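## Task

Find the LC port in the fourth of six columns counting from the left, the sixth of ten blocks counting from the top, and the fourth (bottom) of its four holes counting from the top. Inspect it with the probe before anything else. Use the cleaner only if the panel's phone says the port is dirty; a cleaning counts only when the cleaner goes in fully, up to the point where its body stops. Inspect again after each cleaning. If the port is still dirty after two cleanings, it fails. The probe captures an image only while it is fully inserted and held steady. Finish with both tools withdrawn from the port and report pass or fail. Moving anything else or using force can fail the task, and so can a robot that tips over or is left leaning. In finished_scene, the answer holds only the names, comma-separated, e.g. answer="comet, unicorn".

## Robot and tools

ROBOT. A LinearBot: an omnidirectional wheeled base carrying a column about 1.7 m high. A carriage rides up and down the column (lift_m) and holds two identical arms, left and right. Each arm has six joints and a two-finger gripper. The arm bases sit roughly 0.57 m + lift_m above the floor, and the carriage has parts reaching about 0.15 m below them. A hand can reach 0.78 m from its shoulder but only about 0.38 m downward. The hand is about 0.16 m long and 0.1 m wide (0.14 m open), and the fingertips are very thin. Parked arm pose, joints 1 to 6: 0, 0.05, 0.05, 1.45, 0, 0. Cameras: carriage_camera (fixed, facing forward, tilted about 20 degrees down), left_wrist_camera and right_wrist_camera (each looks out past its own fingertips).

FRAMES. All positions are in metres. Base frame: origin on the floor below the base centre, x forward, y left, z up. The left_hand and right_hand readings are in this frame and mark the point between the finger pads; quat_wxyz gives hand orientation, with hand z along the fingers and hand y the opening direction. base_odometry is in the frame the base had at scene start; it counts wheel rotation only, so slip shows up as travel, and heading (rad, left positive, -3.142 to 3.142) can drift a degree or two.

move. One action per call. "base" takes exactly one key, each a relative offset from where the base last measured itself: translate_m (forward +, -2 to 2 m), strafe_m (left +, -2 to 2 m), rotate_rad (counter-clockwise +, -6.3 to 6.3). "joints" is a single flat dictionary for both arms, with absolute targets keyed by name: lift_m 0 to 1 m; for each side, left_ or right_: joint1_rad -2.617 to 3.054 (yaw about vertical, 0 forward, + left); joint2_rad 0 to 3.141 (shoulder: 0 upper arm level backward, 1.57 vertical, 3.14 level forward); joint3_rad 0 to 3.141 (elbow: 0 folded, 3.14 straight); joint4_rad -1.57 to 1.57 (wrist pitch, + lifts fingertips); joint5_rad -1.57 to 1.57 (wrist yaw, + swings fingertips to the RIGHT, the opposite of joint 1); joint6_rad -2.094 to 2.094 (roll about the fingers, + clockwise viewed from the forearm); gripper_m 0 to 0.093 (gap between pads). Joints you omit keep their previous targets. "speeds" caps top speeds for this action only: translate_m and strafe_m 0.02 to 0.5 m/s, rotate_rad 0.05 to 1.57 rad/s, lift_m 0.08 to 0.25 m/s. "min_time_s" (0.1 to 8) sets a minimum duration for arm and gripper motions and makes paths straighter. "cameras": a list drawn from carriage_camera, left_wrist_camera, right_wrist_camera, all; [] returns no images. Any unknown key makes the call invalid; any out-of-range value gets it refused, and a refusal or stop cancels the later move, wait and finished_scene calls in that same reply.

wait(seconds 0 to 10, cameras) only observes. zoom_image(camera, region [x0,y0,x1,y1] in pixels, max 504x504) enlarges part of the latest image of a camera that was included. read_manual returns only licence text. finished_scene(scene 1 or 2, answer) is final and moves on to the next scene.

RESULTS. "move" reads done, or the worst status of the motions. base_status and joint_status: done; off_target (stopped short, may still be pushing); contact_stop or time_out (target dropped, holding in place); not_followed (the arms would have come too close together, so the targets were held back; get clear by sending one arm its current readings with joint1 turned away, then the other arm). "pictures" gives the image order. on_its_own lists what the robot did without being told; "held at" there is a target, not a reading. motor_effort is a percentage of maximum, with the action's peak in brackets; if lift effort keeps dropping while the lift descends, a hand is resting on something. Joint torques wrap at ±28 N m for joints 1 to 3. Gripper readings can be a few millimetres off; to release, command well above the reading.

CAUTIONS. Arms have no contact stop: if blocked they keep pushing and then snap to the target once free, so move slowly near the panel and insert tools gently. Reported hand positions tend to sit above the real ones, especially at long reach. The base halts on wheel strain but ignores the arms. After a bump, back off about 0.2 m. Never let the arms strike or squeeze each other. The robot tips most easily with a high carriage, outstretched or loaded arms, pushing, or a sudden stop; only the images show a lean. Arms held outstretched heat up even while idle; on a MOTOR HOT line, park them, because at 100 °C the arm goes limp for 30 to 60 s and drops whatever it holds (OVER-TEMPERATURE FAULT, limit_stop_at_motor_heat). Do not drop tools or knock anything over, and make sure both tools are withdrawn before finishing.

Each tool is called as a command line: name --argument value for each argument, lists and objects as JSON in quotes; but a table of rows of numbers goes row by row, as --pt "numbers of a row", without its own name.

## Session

move

Scene clock: 0.00 s.
Joint torques (N m): no reading
base_odometry: x=+0.000 y=+0.000 heading=+0.000
base_status: not commanded
joint_positions: lift_m=+0.254 left_joint1_rad=-0.576 left_joint2_rad=+1.220 left_joint3_rad=+0.844 left_joint4_rad=+0.545 left_joint5_rad=+0.198 left_joint6_rad=+0.000 left_gripper_m=+0.01624 right_joint1_rad=+0.412 right_joint2_rad=+1.228 right_joint3_rad=+0.830 right_joint4_rad=+0.348 right_joint5_rad=+0.416 right_joint6_rad=-0.001 right_gripper_m=+0.04717
joint_status: not commanded
motor_effort: lift_m=+34 drive_wheels=-3
left_hand: x=+0.5487 y=+0.0471 z=+1.1985 quat_wxyz=(+0.711, +0.255, +0.594, -0.277) (m; base frame)
right_hand: x=+0.6211 y=-0.2021 z=+1.1415 quat_wxyz=(+0.691, -0.006, +0.723, -0.009) (m; base frame)
pictures: carriage_camera, left_wrist_camera, right_wrist_camera
camera_calibration:
left_wrist_camera: T_world_to_cam=[[-0.674629, -0.737472, -0.0318038, 0.446014], [-0.329768, 0.339654, -0.880845, 1.22033], [0.6604, -0.583756, -0.472335, 0.353075], [0, 0, 0, 1]] pos_world=[0.47015, 0.120541, 1.25588]
right_wrist_camera: T_world_to_cam=[[0.000493507, -0.999902, 0.0139916, -0.219236], [-0.588449, -0.0116031, -0.808451, 1.29276], [0.808534, -0.00783435, -0.588397, 0.29438], [0, 0, 0, 1]] pos_world=[0.522815, -0.201909, 1.22141]

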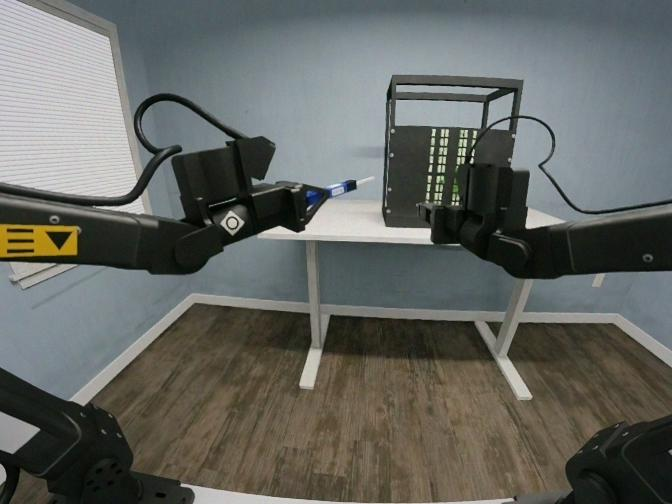

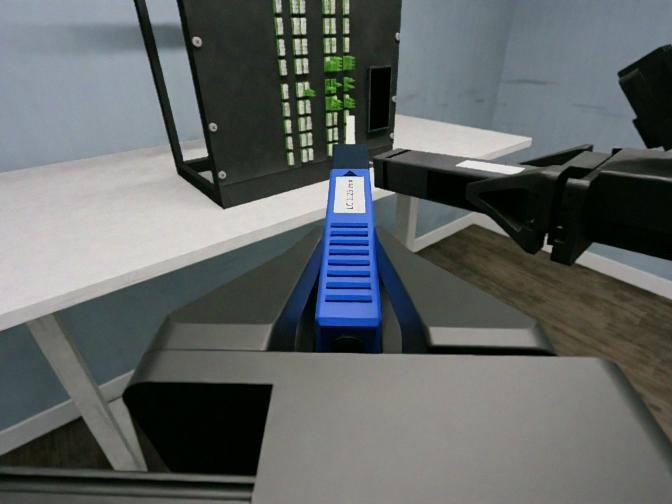

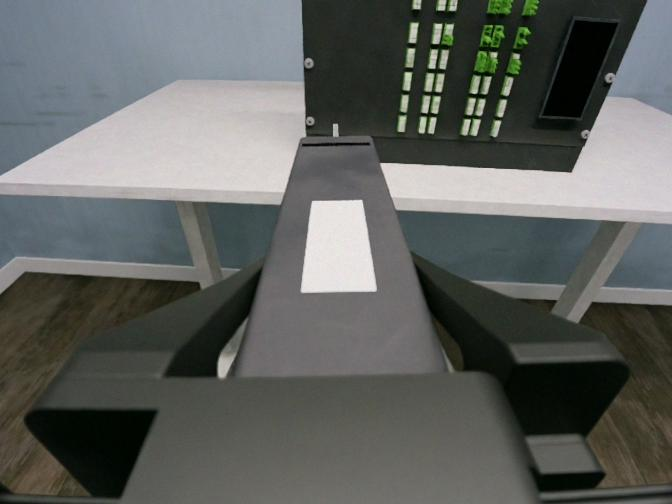

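move --joints '{"right_joint1_rad":-0.012,"right_joint2_rad":1.188,"right_joint3_rad":0.818,"right_joint4_rad":0.475,"right_joint5_rad":0.0,"right_joint6_rad":0.007}' --min_time_s 1.5 --cameras '["carriage_camera","right_wrist_camera"]'

zoom_image --camera "right_wrist_camera" --region '[170, 0, 672, 200]'

Scene clock: 13.50 s.
Joint torques (N m): left_arm=[0.64 -4.52 8.16 2.3 -0.14 -0.02] | right_arm=[-0.05 -6.71 8.91 2.49 -0.15 0.1]
move: off_target
base_odometry: x=+0.000 y=+0.000 heading=+0.000
base_status: not commanded
joint_positions: lift_m=+0.254 left_joint1_rad=-0.576 left_joint2_rad=+1.220 left_joint3_rad=+0.844 left_joint4_rad=+0.545 left_joint5_rad=+0.198 left_joint6_rad=+0.000 left_gripper_m=+0.01624 right_joint1_rad=-0.006 right_joint2_rad=+1.228 right_joint3_rad=+0.815 right_joint4_rad=+0.389 right_joint5_rad=+0.011 right_joint6_rad=-0.001 right_gripper_m=+0.04717
joint_status: right_joint4_rad off_target (ended at +0.389, target +0.475); the others done
motor_effort: lift_m=+34(34) drive_wheels=-2(2)
left_hand: x=+0.5487 y=+0.0471 z=+1.1985 quat_wxyz=(+0.711, +0.255, +0.594, -0.277) (m; base frame)
right_hand: x=+0.6419 y=-0.3078 z=+1.1434 quat_wxyz=(+0.699, +0.006, +0.715, -0.007) (m; base frame)
pictures: carriage_camera, right_wrist_camera
camera_calibration:
right_wrist_camera: T_world_to_cam=[[-0.0132627, -0.999896, -0.00563498, -0.293735], [-0.570915, 0.012199, -0.820918, 1.31561], [0.820902, -0.00767047, -0.571018, 0.249967], [0, 0, 0, 1]] pos_world=[0.542009, -0.307836, 1.22109]

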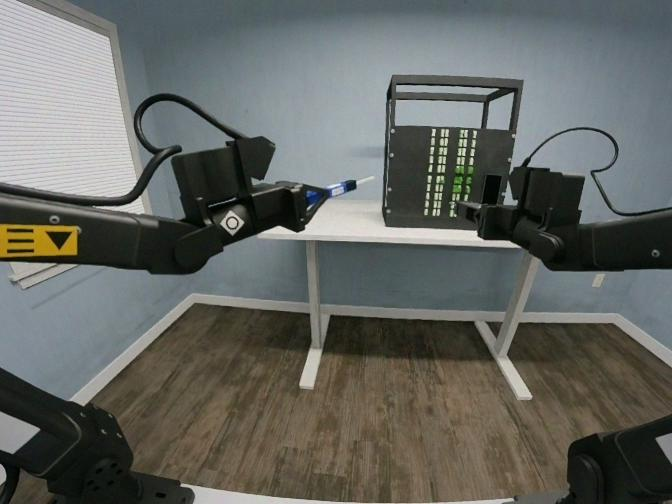

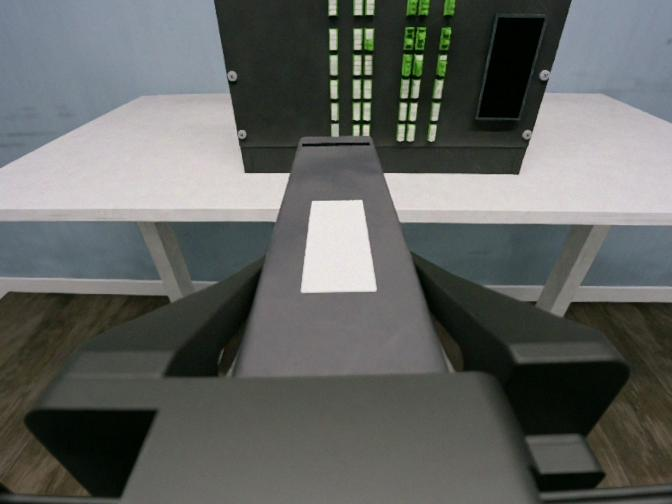

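Scaled by 1.004 from the camera's 672x504 image, which has a finer 960x720 frame.

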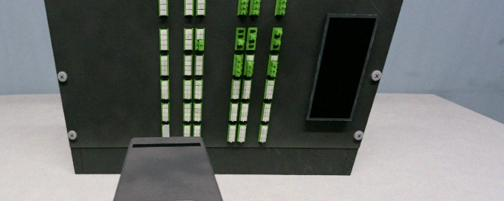

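move --base '{"rotate_rad":-0.045}' --speeds '{"rotate_rad":0.2}' --joints '{"left_joint1_rad":-0.576,"left_joint2_rad":1.55,"left_joint3_rad":1.15,"left_joint4_rad":0.568,"left_joint5_rad":0.12,"right_joint4_rad":0.5,"lift_m":0.28}' --min_time_s 1.5 --cameras '[]'

move --base '{"strafe_m":-0.041}' --speeds '{"strafe_m":0.1}'

Scene clock: 43.13 s.
Joint torques (N m): left_arm=[0.68 -6.9 10.93 2.59 -0.22 -0.03] | right_arm=[0.36 -5.39 9.76 2.52 -0.11 0.09]
move: off_target
base_odometry: x=+0.000 y=+0.000 heading=-0.044
base_status: done
joint_positions: lift_m=+0.280 left_joint1_rad=-0.577 left_joint2_rad=+1.542 left_joint3_rad=+1.115 left_joint4_rad=+0.548 left_joint5_rad=+0.131 left_joint6_rad=+0.000 left_gripper_m=+0.01624 right_joint1_rad=-0.011 right_joint2_rad=+1.213 right_joint3_rad=+0.805 right_joint4_rad=+0.414 right_joint5_rad=+0.005 right_joint6_rad=-0.001 right_gripper_m=+0.04717
joint_status: right_joint4_rad off_target (ended at +0.414, target +0.500); the others done
motor_effort: lift_m=+34(40) drive_wheels=-9(13)
left_hand: x=+0.6257 y=+0.0103 z=+1.2160 quat_wxyz=(+0.704, +0.235, +0.620, -0.254) (m; base frame)
right_hand: x=+0.6384 y=-0.3086 z=+1.1764 quat_wxyz=(+0.709, +0.005, +0.705, -0.006) (m; base frame)
pictures: none
No camera images: "cameras" was empty.

Scene clock: 44.23 s.
Joint torques (N m): left_arm=[0.77 -7.06 10.86 2.51 -0.22 -0.02] | right_arm=[0.49 -5.46 9.78 2.46 -0.1 0.09]
move: done
base_odometry: x=-0.002 y=-0.041 heading=-0.045
base_status: done
joint_positions: lift_m=+0.280 left_joint1_rad=-0.577 left_joint2_rad=+1.543 left_joint3_rad=+1.115 left_joint4_rad=+0.552 left_joint5_rad=+0.128 left_joint6_rad=+0.000 left_gripper_m=+0.01623 right_joint1_rad=-0.013 right_joint2_rad=+1.213 right_joint3_rad=+0.805 right_joint4_rad=+0.418 right_joint5_rad=+0.003 right_joint6_rad=-0.001 right_gripper_m=+0.04717
joint_status: not commanded
motor_effort: lift_m=+34(34) drive_wheels=-6(13)
left_hand: x=+0.6260 y=+0.0102 z=+1.2162 quat_wxyz=(+0.705, +0.234, +0.620, -0.253) (m; base frame)
right_hand: x=+0.6384 y=-0.3092 z=+1.1775 quat_wxyz=(+0.711, +0.005, +0.703, -0.006) (m; base frame)
pictures: carriage_camera, left_wrist_camera, right_wrist_camera
camera_calibration:
carriage_camera: T_world_to_cam=[[0.0407286, -0.998992, -0.0188871, 0.0156508], [-0.3578, 0.00306708, -0.933793, 1.23704], [0.93291, 0.0447899, -0.357314, 0.343962], [0, 0, 0, 1]] pos_world=[0.121091, -0.00356507, 1.27834]
left_wrist_camera: T_world_to_cam=[[-0.624046, -0.781229, -0.0157631, 0.420869], [-0.39048, 0.329262, -0.859716, 1.28641], [0.676825, -0.530347, -0.510528, 0.324476], [0, 0, 0, 1]] pos_world=[0.545343, 0.077315, 1.27823]
right_wrist_camera: T_world_to_cam=[[-0.0114555, -0.999917, -0.00581551, -0.2959], [-0.542071, 0.0110971, -0.840259, 1.34561], [0.840255, -0.00647317, -0.542153, 0.226337], [0, 0, 0, 1]] pos_world=[0.535846, -0.309343, 1.25165]

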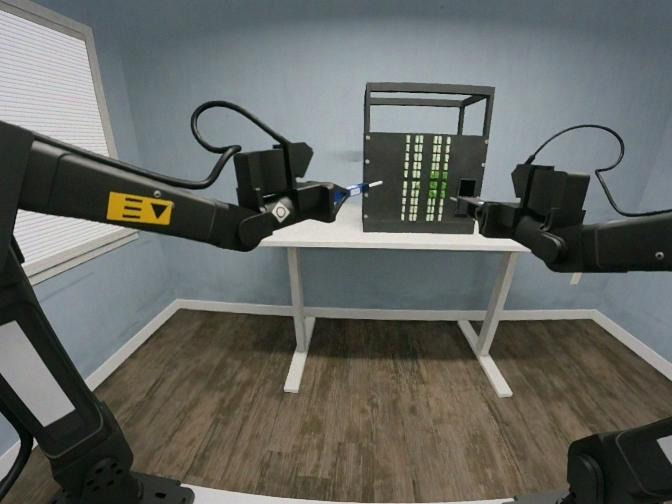

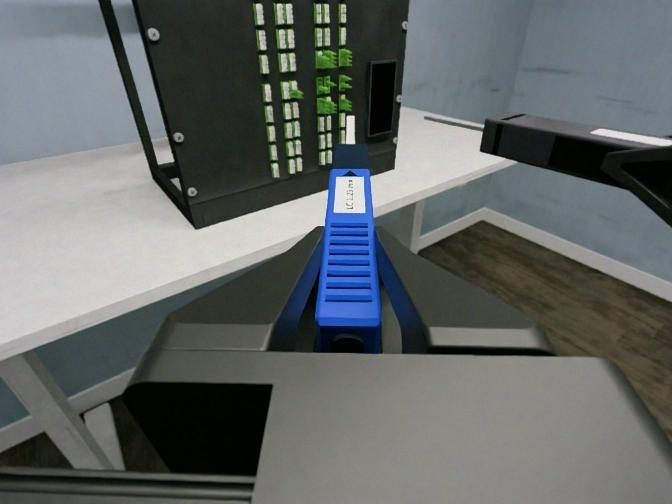

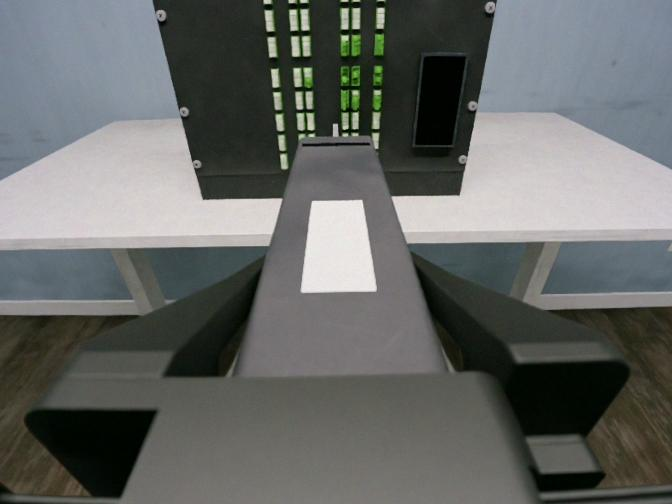

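move --base '{"strafe_m":-0.017}' --speeds '{"strafe_m":0.1}' --joints '{"right_joint4_rad":0.47}' --cameras '[]'

move --base '{"translate_m":0.1}' --speeds '{"translate_m":0.1}' --cameras '["left_wrist_camera","right_wrist_camera"]'

zoom_image --camera "right_wrist_camera" --region '[290, 80, 380, 150]'

zoom_image --camera "left_wrist_camera" --region '[380, 50, 500, 170]'

Scene clock: 58.97 s.
Joint torques (N m): left_arm=[0.85 -7.08 10.85 2.51 -0.2 -0.02] | right_arm=[0.54 -5.5 9.81 2.25 -0.1 0.09]
move: off_target
base_odometry: x=-0.003 y=-0.058 heading=-0.045
base_status: done
joint_positions: lift_m=+0.280 left_joint1_rad=-0.578 left_joint2_rad=+1.543 left_joint3_rad=+1.115 left_joint4_rad=+0.554 left_joint5_rad=+0.127 left_joint6_rad=+0.000 left_gripper_m=+0.01623 right_joint1_rad=-0.013 right_joint2_rad=+1.213 right_joint3_rad=+0.805 right_joint4_rad=+0.412 right_joint5_rad=+0.003 right_joint6_rad=-0.001 right_gripper_m=+0.04717
joint_status: right_joint4_rad off_target (ended at +0.412, target +0.470)
motor_effort: lift_m=+34(34) drive_wheels=-4(8)
left_hand: x=+0.6258 y=+0.0100 z=+1.2169 quat_wxyz=(+0.705, +0.234, +0.619, -0.254) (m; base frame)
right_hand: x=+0.6384 y=-0.3094 z=+1.1760 quat_wxyz=(+0.709, +0.005, +0.705, -0.006) (m; base frame)
pictures: none
No camera images: "cameras" was empty.

Scene clock: 60.67 s.
Joint torques (N m): left_arm=[0.75 -7.17 10.88 2.45 -0.19 -0.02] | right_arm=[0.66 -5.44 9.81 2.31 -0.1 0.09]
move: done
base_odometry: x=+0.097 y=-0.063 heading=-0.045
base_status: done
joint_positions: lift_m=+0.280 left_joint1_rad=-0.578 left_joint2_rad=+1.545 left_joint3_rad=+1.115 left_joint4_rad=+0.556 left_joint5_rad=+0.126 left_joint6_rad=+0.000 left_gripper_m=+0.01623 right_joint1_rad=-0.013 right_joint2_rad=+1.213 right_joint3_rad=+0.805 right_joint4_rad=+0.407 right_joint5_rad=+0.003 right_joint6_rad=-0.001 right_gripper_m=+0.04717
joint_status: not commanded
motor_effort: lift_m=+34(34) drive_wheels=-5(11)
left_hand: x=+0.6263 y=+0.0101 z=+1.2168 quat_wxyz=(+0.706, +0.233, +0.619, -0.253) (m; base frame)
right_hand: x=+0.6384 y=-0.3094 z=+1.1746 quat_wxyz=(+0.707, +0.005, +0.707, -0.006) (m; base frame)
pictures: left_wrist_camera, right_wrist_camera
camera_calibration:
left_wrist_camera: T_world_to_cam=[[-0.623182, -0.781916, -0.0158694, 0.420514], [-0.388734, 0.327298, -0.861256, 1.28787], [0.678624, -0.53055, -0.507923, 0.320278], [0, 0, 0, 1]] pos_world=[0.545348, 0.0772131, 1.27854]
right_wrist_camera: T_world_to_cam=[[-0.0122964, -0.999908, -0.00577159, -0.295697], [-0.551626, 0.0115976, -0.834011, 1.34218], [0.834001, -0.00707156, -0.551718, 0.23982], [0, 0, 0, 1]] pos_world=[0.536733, -0.30954, 1.25]

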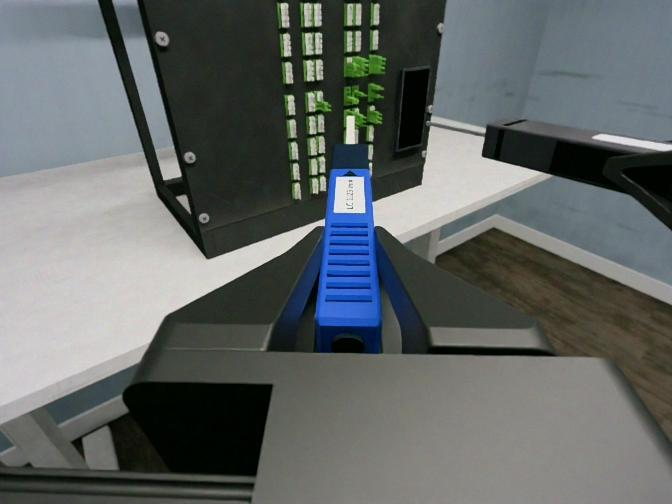

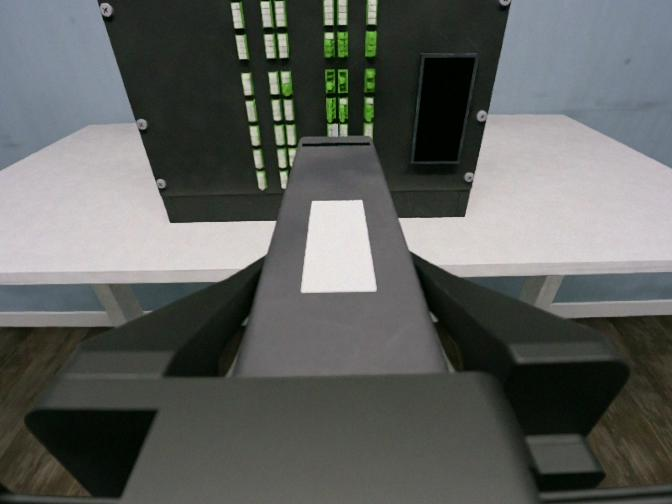

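Scaled by 5.600 from the camera's 672x504 image, which has a finer 960x720 frame.

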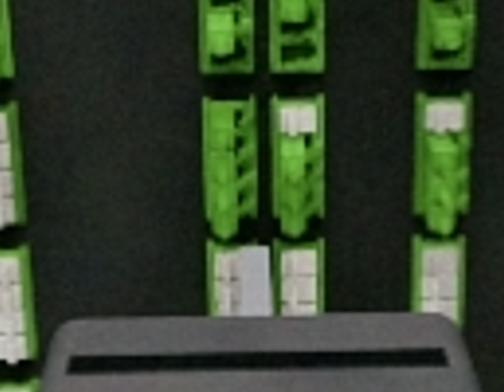

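Scaled by 4.200 from the camera's 672x504 image, which has a finer 960x720 frame.

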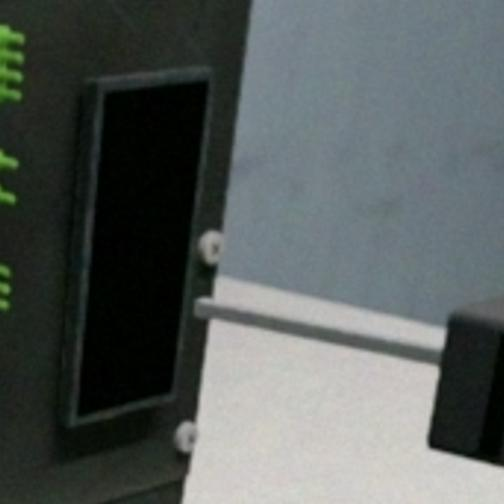

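move --base '{"translate_m":0.025}' --speeds '{"translate_m":0.1}' --joints '{"lift_m":0.292}' --cameras '[]'

move --base '{"strafe_m":0.004}' --speeds '{"strafe_m":0.05}' --cameras '["left_wrist_camera","right_wrist_camera"]'

zoom_image --camera "right_wrist_camera" --region '[305, 80, 365, 140]'

zoom_image --camera "left_wrist_camera" --region '[340, 50, 440, 150]'

Scene clock: 72.67 s.
Joint torques (N m): left_arm=[0.59 -7.61 10.13 2.42 -0.18 -0.03] | right_arm=[0.69 -5.31 9.88 2.35 -0.1 0.09]
move: done
base_odometry: x=+0.122 y=-0.064 heading=-0.046
base_status: done
joint_positions: lift_m=+0.292 left_joint1_rad=-0.577 left_joint2_rad=+1.547 left_joint3_rad=+1.124 left_joint4_rad=+0.560 left_joint5_rad=+0.125 left_joint6_rad=+0.000 left_gripper_m=+0.01623 right_joint1_rad=-0.013 right_joint2_rad=+1.212 right_joint3_rad=+0.805 right_joint4_rad=+0.403 right_joint5_rad=+0.003 right_joint6_rad=-0.001 right_gripper_m=+0.04717
joint_status: all done
motor_effort: lift_m=+34(40) drive_wheels=+2(13)
left_hand: x=+0.6270 y=+0.0101 z=+1.2330 quat_wxyz=(+0.710, +0.232, +0.615, -0.254) (m; base frame)
right_hand: x=+0.6382 y=-0.3094 z=+1.1856 quat_wxyz=(+0.705, +0.005, +0.709, -0.006) (m; base frame)
pictures: none
No camera images: "cameras" was empty.

Scene clock: 73.40 s.
Joint torques (N m): left_arm=[0.77 -7.5 10.11 2.42 -0.17 -0.02] | right_arm=[0.4 -5.2 9.81 2.42 -0.07 0.09]
move: done
base_odometry: x=+0.122 y=-0.060 heading=-0.046
base_status: done
joint_positions: lift_m=+0.292 left_joint1_rad=-0.575 left_joint2_rad=+1.547 left_joint3_rad=+1.124 left_joint4_rad=+0.560 left_joint5_rad=+0.124 left_joint6_rad=+0.000 left_gripper_m=+0.01623 right_joint1_rad=-0.012 right_joint2_rad=+1.212 right_joint3_rad=+0.805 right_joint4_rad=+0.403 right_joint5_rad=+0.001 right_joint6_rad=-0.001 right_gripper_m=+0.04717
joint_status: not commanded
motor_effort: lift_m=+34(34) drive_wheels=+2(9)
left_hand: x=+0.6278 y=+0.0112 z=+1.2330 quat_wxyz=(+0.710, +0.231, +0.616, -0.252) (m; base frame)
right_hand: x=+0.6383 y=-0.3084 z=+1.1856 quat_wxyz=(+0.705, +0.004, +0.709, -0.005) (m; base frame)
pictures: left_wrist_camera, right_wrist_camera
camera_calibration:
left_wrist_camera: T_world_to_cam=[[-0.619124, -0.785119, -0.0165318, 0.420887], [-0.382745, 0.320071, -0.866638, 1.30502], [0.685705, -0.530229, -0.498664, 0.312246], [0, 0, 0, 1]] pos_world=[0.545964, 0.078308, 1.29365]
right_wrist_camera: T_world_to_cam=[[-0.00854789, -0.999947, -0.00582183, -0.296907], [-0.555165, 0.00958793, -0.831685, 1.35001], [0.831697, -0.00387708, -0.555217, 0.252621], [0, 0, 0, 1]] pos_world=[0.536835, -0.308855, 1.26131]

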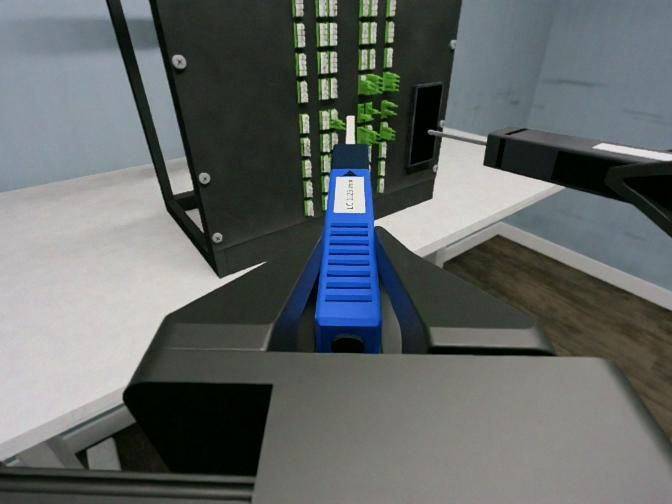

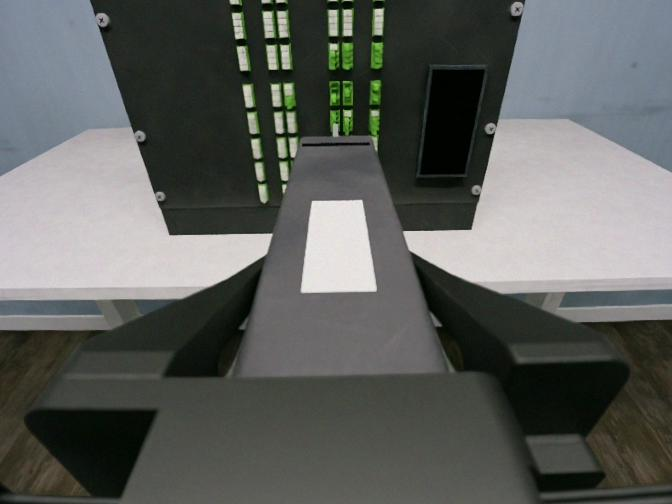

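Scaled by 8.400 from the camera's 672x504 image, which has a finer 960x720 frame.

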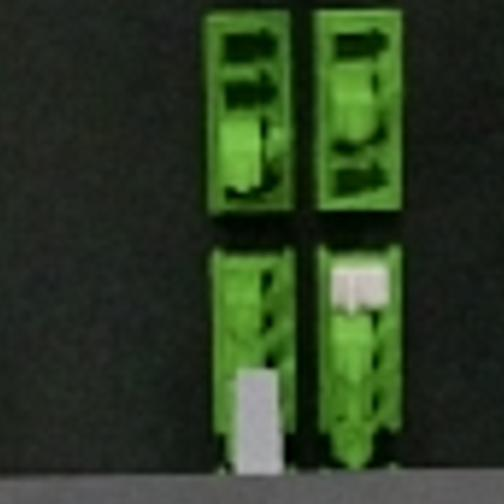

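Scaled by 5.040 from the camera's 672x504 image, which has a finer 960x720 frame.

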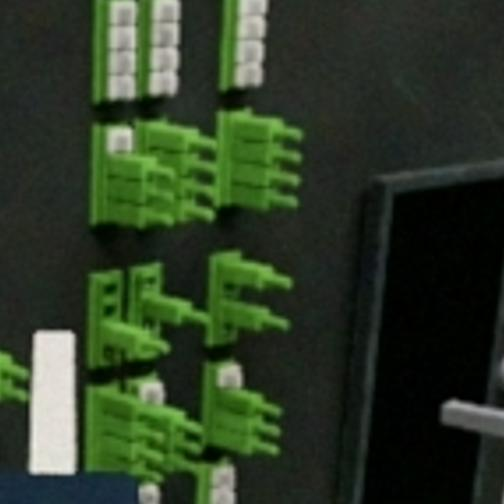

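move --base '{"strafe_m":0.002}' --speeds '{"strafe_m":0.05}' --joints '{"lift_m":0.296}' --cameras '[]'

move --base '{"translate_m":0.01}' --speeds '{"translate_m":0.05}' --cameras '["left_wrist_camera","right_wrist_camera"]'

zoom_image --camera "right_wrist_camera" --region '[315, 85, 357, 127]'

zoom_image --camera "left_wrist_camera" --region '[350, 90, 440, 150]'

Scene clock: 92.20 s.
Joint torques (N m): left_arm=[0.65 -7.49 10 2.4 -0.17 -0.02] | right_arm=[0.32 -5.39 9.81 2.38 -0.07 0.09]
move: done
base_odometry: x=+0.122 y=-0.058 heading=-0.047
base_status: done
joint_positions: lift_m=+0.296 left_joint1_rad=-0.575 left_joint2_rad=+1.549 left_joint3_rad=+1.125 left_joint4_rad=+0.560 left_joint5_rad=+0.123 left_joint6_rad=+0.000 left_gripper_m=+0.01623 right_joint1_rad=-0.012 right_joint2_rad=+1.212 right_joint3_rad=+0.805 right_joint4_rad=+0.400 right_joint5_rad=+0.001 right_joint6_rad=-0.001 right_gripper_m=+0.04717
joint_status: all done
motor_effort: lift_m=+34(39) drive_wheels=-5(6)
left_hand: x=+0.6283 y=+0.0113 z=+1.2366 quat_wxyz=(+0.710, +0.230, +0.616, -0.252) (m; base frame)
right_hand: x=+0.6382 y=-0.3083 z=+1.1890 quat_wxyz=(+0.705, +0.004, +0.710, -0.005) (m; base frame)
pictures: none
No camera images: "cameras" was empty.

Scene clock: 92.90 s.
Joint torques (N m): left_arm=[0.51 -7.58 10.03 2.42 -0.15 -0.03] | right_arm=[0.46 -5.14 9.88 2.38 -0.08 0.09]
move: done
base_odometry: x=+0.132 y=-0.059 heading=-0.047
base_status: done
joint_positions: lift_m=+0.296 left_joint1_rad=-0.575 left_joint2_rad=+1.549 left_joint3_rad=+1.125 left_joint4_rad=+0.560 left_joint5_rad=+0.122 left_joint6_rad=+0.000 left_gripper_m=+0.01623 right_joint1_rad=-0.012 right_joint2_rad=+1.212 right_joint3_rad=+0.805 right_joint4_rad=+0.400 right_joint5_rad=+0.001 right_joint6_rad=-0.001 right_gripper_m=+0.04717
joint_status: not commanded
motor_effort: lift_m=+34(34) drive_wheels=-3(9)
left_hand: x=+0.6282 y=+0.0111 z=+1.2365 quat_wxyz=(+0.710, +0.230, +0.616, -0.252) (m; base frame)
right_hand: x=+0.6382 y=-0.3084 z=+1.1888 quat_wxyz=(+0.704, +0.004, +0.710, -0.005) (m; base frame)
pictures: left_wrist_camera, right_wrist_camera
camera_calibration:
left_wrist_camera: T_world_to_cam=[[-0.617945, -0.786055, -0.0161909, 0.420008], [-0.384439, 0.320056, -0.865893, 1.30839], [0.685822, -0.52885, -0.499967, 0.315059], [0, 0, 0, 1]] pos_world=[0.546464, 0.0780101, 1.29725]
right_wrist_camera: T_world_to_cam=[[-0.00892649, -0.999943, -0.00579614, -0.296811], [-0.557672, 0.00978942, -0.830004, 1.3524], [0.830013, -0.00417668, -0.557728, 0.25845], [0, 0, 0, 1]] pos_world=[0.537032, -0.308954, 1.26493]

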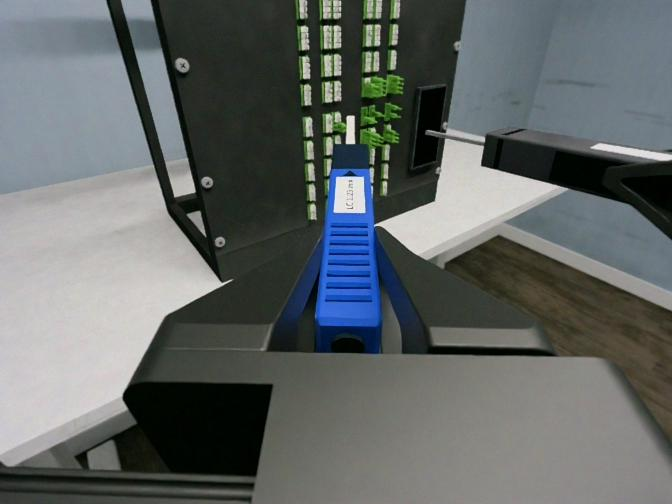

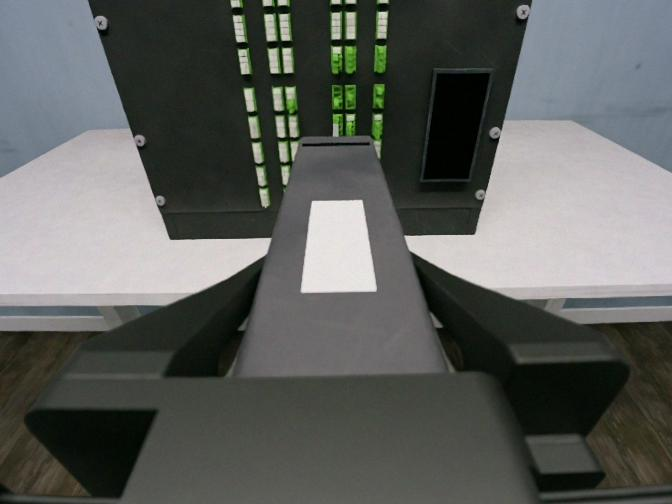

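Scaled by 12.000 from the camera's 672x504 image, which has a finer 960x720 frame.

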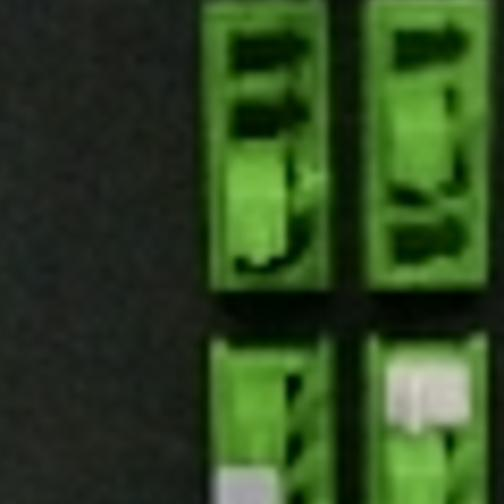

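Scaled by 5.600 from the camera's 672x504 image, which has a finer 960x720 frame.

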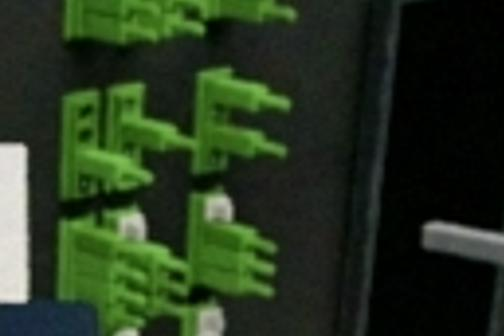

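move --joints '{"right_joint4_rad":0.49,"lift_m":0.297}' --cameras '[]'

wait --seconds 0.5 --cameras '["right_wrist_camera"]'

zoom_image --camera "right_wrist_camera" --region '[315, 85, 357, 127]'

Scene clock: 102.97 s.
Joint torques (N m): left_arm=[0.69 -7.87 10.14 2.43 -0.16 -0.02] | right_arm=[0.53 -5.35 9.77 2.5 -0.08 0.09]
move: off_target
base_odometry: x=+0.132 y=-0.059 heading=-0.047
base_status: not commanded
joint_positions: lift_m=+0.297 left_joint1_rad=-0.575 left_joint2_rad=+1.549 left_joint3_rad=+1.125 left_joint4_rad=+0.559 left_joint5_rad=+0.122 left_joint6_rad=+0.000 left_gripper_m=+0.01623 right_joint1_rad=-0.012 right_joint2_rad=+1.212 right_joint3_rad=+0.805 right_joint4_rad=+0.406 right_joint5_rad=+0.001 right_joint6_rad=-0.001 right_gripper_m=+0.04717
joint_status: right_joint4_rad off_target (ended at +0.406, target +0.490); the others done
motor_effort: lift_m=+35(39) drive_wheels=-3(3)
left_hand: x=+0.6282 y=+0.0111 z=+1.2373 quat_wxyz=(+0.710, +0.230, +0.616, -0.252) (m; base frame)
right_hand: x=+0.6383 y=-0.3084 z=+1.1915 quat_wxyz=(+0.707, +0.004, +0.707, -0.005) (m; base frame)
pictures: none
No camera images: "cameras" was empty.

Scene clock: 103.47 s.
Joint torques (N m): left_arm=[0.58 -7.64 10.03 2.44 -0.15 -0.03] | right_arm=[0.54 -5.34 9.81 2.5 -0.08 0.09]
base_odometry: x=+0.132 y=-0.059 heading=-0.047
base_status: not commanded
joint_positions: lift_m=+0.297 left_joint1_rad=-0.575 left_joint2_rad=+1.549 left_joint3_rad=+1.125 left_joint4_rad=+0.559 left_joint5_rad=+0.122 left_joint6_rad=+0.000 left_gripper_m=+0.01623 right_joint1_rad=-0.012 right_joint2_rad=+1.212 right_joint3_rad=+0.805 right_joint4_rad=+0.406 right_joint5_rad=+0.001 right_joint6_rad=-0.001 right_gripper_m=+0.04717
joint_status: right_joint4_rad off_target (ended at +0.406, target +0.490); the others done
motor_effort: lift_m=+35(39) drive_wheels=-3(3)
left_hand: x=+0.6282 y=+0.0111 z=+1.2373 quat_wxyz=(+0.710, +0.230, +0.616, -0.252) (m; base frame)
right_hand: x=+0.6383 y=-0.3084 z=+1.1915 quat_wxyz=(+0.707, +0.004, +0.707, -0.005) (m; base frame)
wait: 0.50 s; at rest by 0.27 s
pictures: right_wrist_camera
camera_calibration:
right_wrist_camera: T_world_to_cam=[[-0.00888625, -0.999943, -0.00585681, -0.296648], [-0.551973, 0.00978896, -0.833805, 1.35552], [0.833815, -0.00417659, -0.552029, 0.2507], [0, 0, 0, 1]] pos_world=[0.536538, -0.308854, 1.2669]

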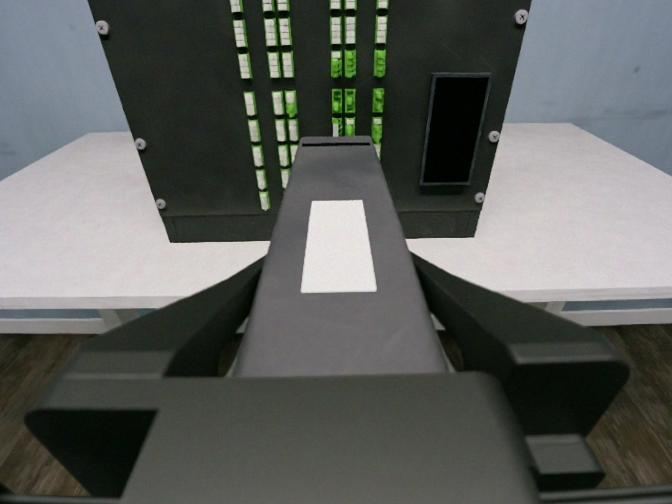

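Scaled by 12.000 from the camera's 672x504 image, which has a finer 960x720 frame.

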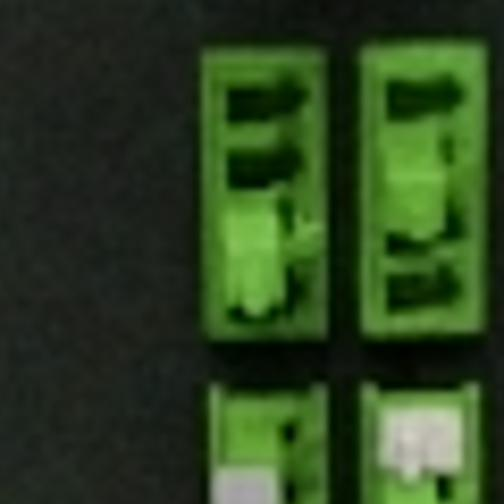

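move --base '{"translate_m":0.01}' --speeds '{"translate_m":0.04}' --joints '{"lift_m":0.2975}' --cameras '[]'

wait --seconds 0.4 --cameras '["right_wrist_camera","left_wrist_camera"]'

zoom_image --camera "right_wrist_camera" --region '[318, 90, 354, 126]'

zoom_image --camera "left_wrist_camera" --region '[350, 90, 440, 150]'

Scene clock: 110.00 s.
Joint torques (N m): left_arm=[0.66 -7.58 10.1 2.45 -0.14 -0.02] | right_arm=[0.54 -5.33 9.91 2.43 -0.07 0.09]
move: done
base_odometry: x=+0.142 y=-0.059 heading=-0.046
base_status: done
joint_positions: lift_m=+0.297 left_joint1_rad=-0.575 left_joint2_rad=+1.549 left_joint3_rad=+1.125 left_joint4_rad=+0.560 left_joint5_rad=+0.121 left_joint6_rad=+0.000 left_gripper_m=+0.01623 right_joint1_rad=-0.012 right_joint2_rad=+1.212 right_joint3_rad=+0.805 right_joint4_rad=+0.411 right_joint5_rad=+0.001 right_joint6_rad=-0.001 right_gripper_m=+0.04717
joint_status: all done
motor_effort: lift_m=+35(37) drive_wheels=-5(10)
left_hand: x=+0.6284 y=+0.0113 z=+1.2379 quat_wxyz=(+0.710, +0.230, +0.616, -0.251) (m; base frame)
right_hand: x=+0.6383 y=-0.3084 z=+1.1929 quat_wxyz=(+0.708, +0.004, +0.706, -0.005) (m; base frame)
pictures: none
No camera images: "cameras" was empty.

Scene clock: 110.40 s.
Joint torques (N m): left_arm=[0.55 -7.61 10.07 2.46 -0.15 -0.02] | right_arm=[0.44 -5.38 9.8 2.47 -0.08 0.09]
base_odometry: x=+0.142 y=-0.059 heading=-0.046
base_status: done
joint_positions: lift_m=+0.297 left_joint1_rad=-0.575 left_joint2_rad=+1.549 left_joint3_rad=+1.125 left_joint4_rad=+0.560 left_joint5_rad=+0.121 left_joint6_rad=+0.000 left_gripper_m=+0.01623 right_joint1_rad=-0.012 right_joint2_rad=+1.212 right_joint3_rad=+0.805 right_joint4_rad=+0.411 right_joint5_rad=+0.001 right_joint6_rad=-0.001 right_gripper_m=+0.04717
joint_status: all done
motor_effort: lift_m=+35(37) drive_wheels=-5(10)
left_hand: x=+0.6284 y=+0.0113 z=+1.2379 quat_wxyz=(+0.710, +0.230, +0.616, -0.251) (m; base frame)
right_hand: x=+0.6383 y=-0.3084 z=+1.1929 quat_wxyz=(+0.708, +0.004, +0.706, -0.005) (m; base frame)
wait: 0.40 s; at rest by 0.27 s
pictures: left_wrist_camera, right_wrist_camera
camera_calibration:
left_wrist_camera: T_world_to_cam=[[-0.617109, -0.786713, -0.0160596, 0.419597], [-0.384854, 0.319561, -0.865891, 1.30987], [0.68634, -0.528169, -0.499974, 0.315416], [0, 0, 0, 1]] pos_world=[0.546564, 0.0781108, 1.29865]
right_wrist_camera: T_world_to_cam=[[-0.00889068, -0.999944, -0.00575551, -0.296771], [-0.548476, 0.00968911, -0.83611, 1.35728], [0.836119, -0.00427683, -0.548532, 0.245844], [0, 0, 0, 1]] pos_world=[0.536243, -0.308854, 1.26798]

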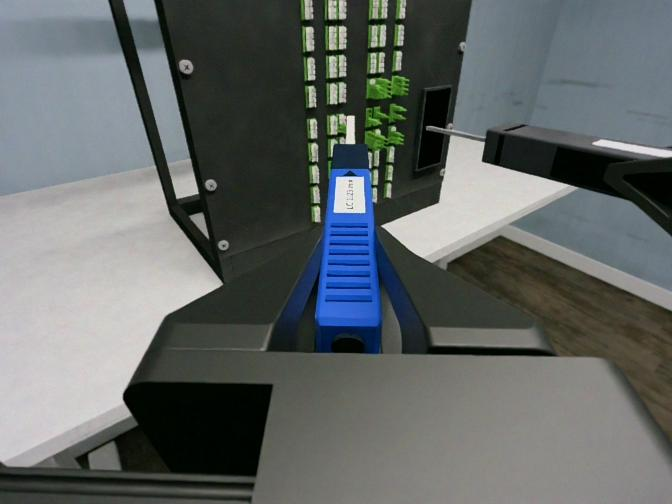

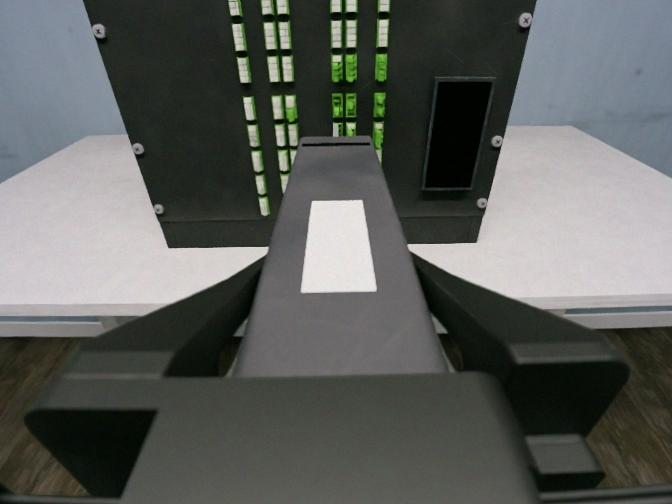

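Scaled by 14.000 from the camera's 672x504 image, which has a finer 960x720 frame.

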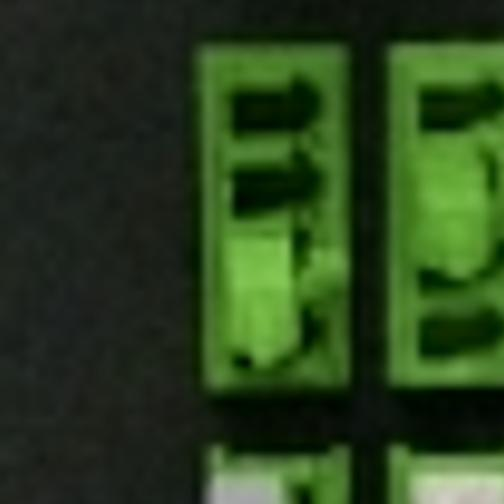

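Scaled by 5.600 from the camera's 672x504 image, which has a finer 960x720 frame.

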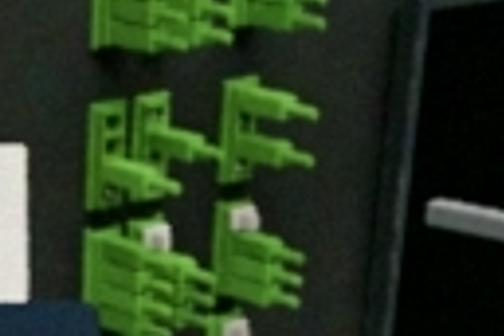

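move --base '{"strafe_m":-0.002}' --speeds '{"strafe_m":0.05}' --joints '{"right_joint4_rad":0.478}' --cameras '[]'

wait --seconds 0.5 --cameras '["right_wrist_camera"]'

zoom_image --camera "right_wrist_camera" --region '[318, 95, 354, 131]'

Scene clock: 119.40 s.
Joint torques (N m): left_arm=[0.46 -7.62 10.07 2.38 -0.15 -0.02] | right_arm=[0.54 -5.46 9.87 2.32 -0.07 0.09]
move: off_target
base_odometry: x=+0.142 y=-0.061 heading=-0.046
base_status: done
joint_positions: lift_m=+0.297 left_joint1_rad=-0.576 left_joint2_rad=+1.549 left_joint3_rad=+1.125 left_joint4_rad=+0.560 left_joint5_rad=+0.121 left_joint6_rad=+0.000 left_gripper_m=+0.01623 right_joint1_rad=-0.012 right_joint2_rad=+1.212 right_joint3_rad=+0.805 right_joint4_rad=+0.410 right_joint5_rad=+0.001 right_joint6_rad=-0.001 right_gripper_m=+0.04717
joint_status: right_joint4_rad off_target (ended at +0.410, target +0.478)
motor_effort: lift_m=+35(35) drive_wheels=-5(10)
left_hand: x=+0.6282 y=+0.0110 z=+1.2379 quat_wxyz=(+0.710, +0.230, +0.616, -0.252) (m; base frame)
right_hand: x=+0.6383 y=-0.3085 z=+1.1927 quat_wxyz=(+0.708, +0.004, +0.706, -0.005) (m; base frame)
pictures: none
No camera images: "cameras" was empty.

Scene clock: 119.90 s.
Joint torques (N m): left_arm=[0.55 -7.53 10.09 2.46 -0.15 -0.02] | right_arm=[0.61 -5.34 9.85 2.33 -0.07 0.09]
base_odometry: x=+0.142 y=-0.061 heading=-0.046
base_status: done
joint_positions: lift_m=+0.297 left_joint1_rad=-0.576 left_joint2_rad=+1.549 left_joint3_rad=+1.125 left_joint4_rad=+0.560 left_joint5_rad=+0.121 left_joint6_rad=+0.000 left_gripper_m=+0.01623 right_joint1_rad=-0.012 right_joint2_rad=+1.212 right_joint3_rad=+0.805 right_joint4_rad=+0.410 right_joint5_rad=+0.001 right_joint6_rad=-0.001 right_gripper_m=+0.04717
joint_status: right_joint4_rad off_target (ended at +0.410, target +0.478)
motor_effort: lift_m=+35(35) drive_wheels=-5(10)
left_hand: x=+0.6282 y=+0.0110 z=+1.2379 quat_wxyz=(+0.710, +0.230, +0.616, -0.252) (m; base frame)
right_hand: x=+0.6383 y=-0.3085 z=+1.1927 quat_wxyz=(+0.708, +0.004, +0.706, -0.005) (m; base frame)
wait: 0.50 s; at rest by 0.27 s
pictures: right_wrist_camera
camera_calibration:
right_wrist_camera: T_world_to_cam=[[-0.00845427, -0.999947, -0.00579701, -0.297055], [-0.549501, 0.00948917, -0.835439, 1.35681], [0.83545, -0.00387757, -0.549552, 0.247429], [0, 0, 0, 1]] pos_world=[0.536342, -0.308955, 1.26779]

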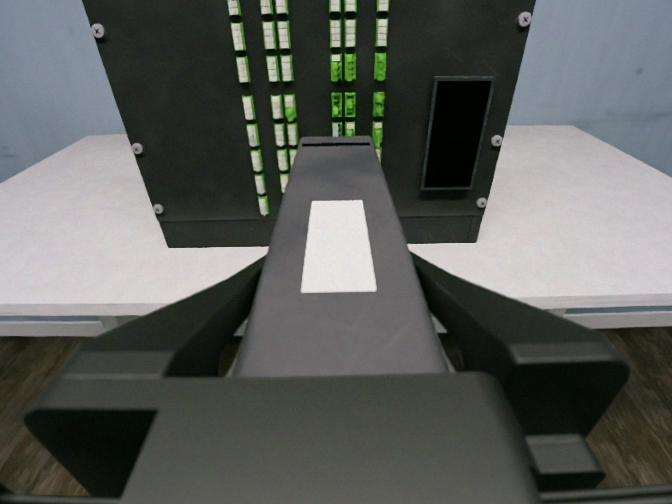

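Scaled by 14.000 from the camera's 672x504 image, which has a finer 960x720 frame.

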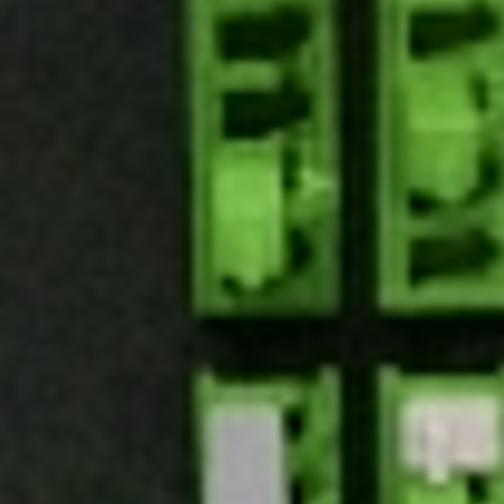

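move --base '{"translate_m":0.008}' --speeds '{"translate_m":0.04}' --joints '{"lift_m":0.2965,"right_joint5_rad":0.0125}' --cameras '[]'

wait --seconds 0.5 --cameras '["right_wrist_camera","left_wrist_camera"]'

zoom_image --camera "right_wrist_camera" --region '[318, 93, 354, 129]'

zoom_image --camera "left_wrist_camera" --region '[360, 90, 440, 150]'

Scene clock: 132.40 s.
Joint torques (N m): left_arm=[0.44 -7.77 10.06 2.42 -0.14 -0.02] | right_arm=[0.54 -5.35 9.81 2.37 0.04 0.09]
move: done
base_odometry: x=+0.150 y=-0.061 heading=-0.045
base_status: done
joint_positions: lift_m=+0.296 left_joint1_rad=-0.575 left_joint2_rad=+1.549 left_joint3_rad=+1.125 left_joint4_rad=+0.560 left_joint5_rad=+0.121 left_joint6_rad=+0.000 left_gripper_m=+0.01623 right_joint1_rad=-0.012 right_joint2_rad=+1.212 right_joint3_rad=+0.805 right_joint4_rad=+0.408 right_joint5_rad=+0.003 right_joint6_rad=-0.001 right_gripper_m=+0.04717
joint_status: all done
motor_effort: lift_m=+35(37) drive_wheels=-5(12)
left_hand: x=+0.6286 y=+0.0116 z=+1.2369 quat_wxyz=(+0.710, +0.230, +0.617, -0.251) (m; base frame)
right_hand: x=+0.6382 y=-0.3089 z=+1.1916 quat_wxyz=(+0.708, +0.005, +0.707, -0.006) (m; base frame)
pictures: none
No camera images: "cameras" was empty.

Scene clock: 132.90 s.
Joint torques (N m): left_arm=[0.53 -7.8 9.95 2.41 -0.14 -0.02] | right_arm=[0.55 -5.33 9.81 2.41 0.04 0.09]
base_odometry: x=+0.150 y=-0.061 heading=-0.045
base_status: done
joint_positions: lift_m=+0.296 left_joint1_rad=-0.575 left_joint2_rad=+1.549 left_joint3_rad=+1.125 left_joint4_rad=+0.560 left_joint5_rad=+0.121 left_joint6_rad=+0.000 left_gripper_m=+0.01623 right_joint1_rad=-0.012 right_joint2_rad=+1.212 right_joint3_rad=+0.805 right_joint4_rad=+0.408 right_joint5_rad=+0.003 right_joint6_rad=-0.001 right_gripper_m=+0.04717
joint_status: all done
motor_effort: lift_m=+35(37) drive_wheels=-5(12)
left_hand: x=+0.6286 y=+0.0116 z=+1.2369 quat_wxyz=(+0.710, +0.230, +0.617, -0.251) (m; base frame)
right_hand: x=+0.6382 y=-0.3089 z=+1.1916 quat_wxyz=(+0.708, +0.005, +0.707, -0.006) (m; base frame)
wait: 0.50 s; at rest by 0.27 s
pictures: left_wrist_camera, right_wrist_camera
camera_calibration:
left_wrist_camera: T_world_to_cam=[[-0.616154, -0.787465, -0.0159446, 0.419188], [-0.385302, 0.319013, -0.865894, 1.30927], [0.686948, -0.52738, -0.499973, 0.314558], [0, 0, 0, 1]] pos_world=[0.546665, 0.0783116, 1.29765]
right_wrist_camera: T_world_to_cam=[[-0.011205, -0.99992, -0.00578693, -0.295779], [-0.550068, 0.0109968, -0.835048, 1.35625], [0.835045, -0.00617354, -0.550147, 0.247146], [0, 0, 0, 1]] pos_world=[0.536337, -0.309144, 1.26679]

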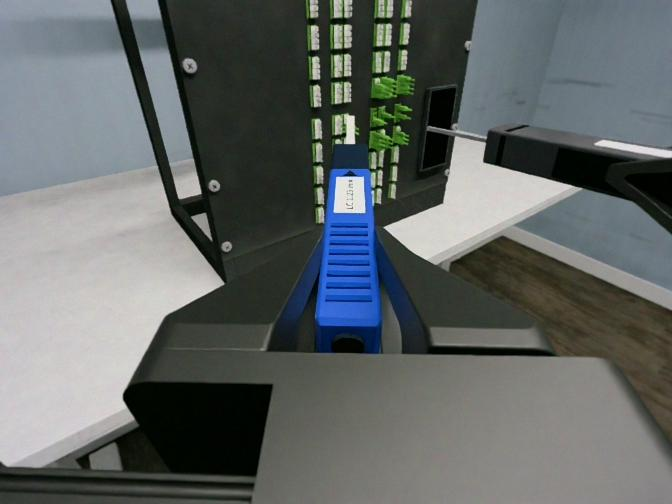

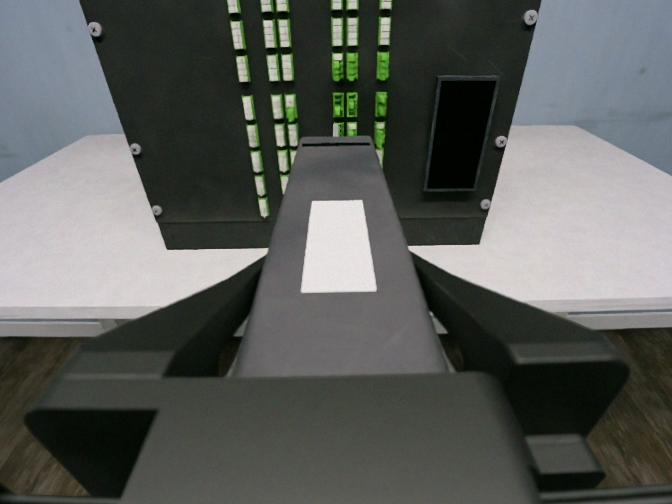

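Scaled by 14.000 from the camera's 672x504 image, which has a finer 960x720 frame.

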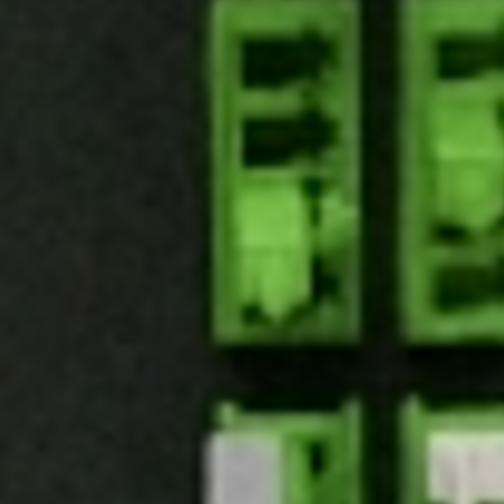

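Scaled by 6.300 from the camera's 672x504 image, which has a finer 960x720 frame.

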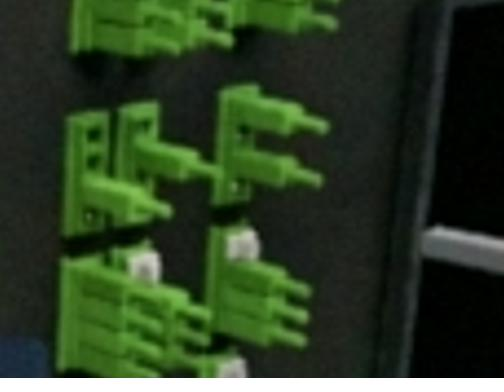

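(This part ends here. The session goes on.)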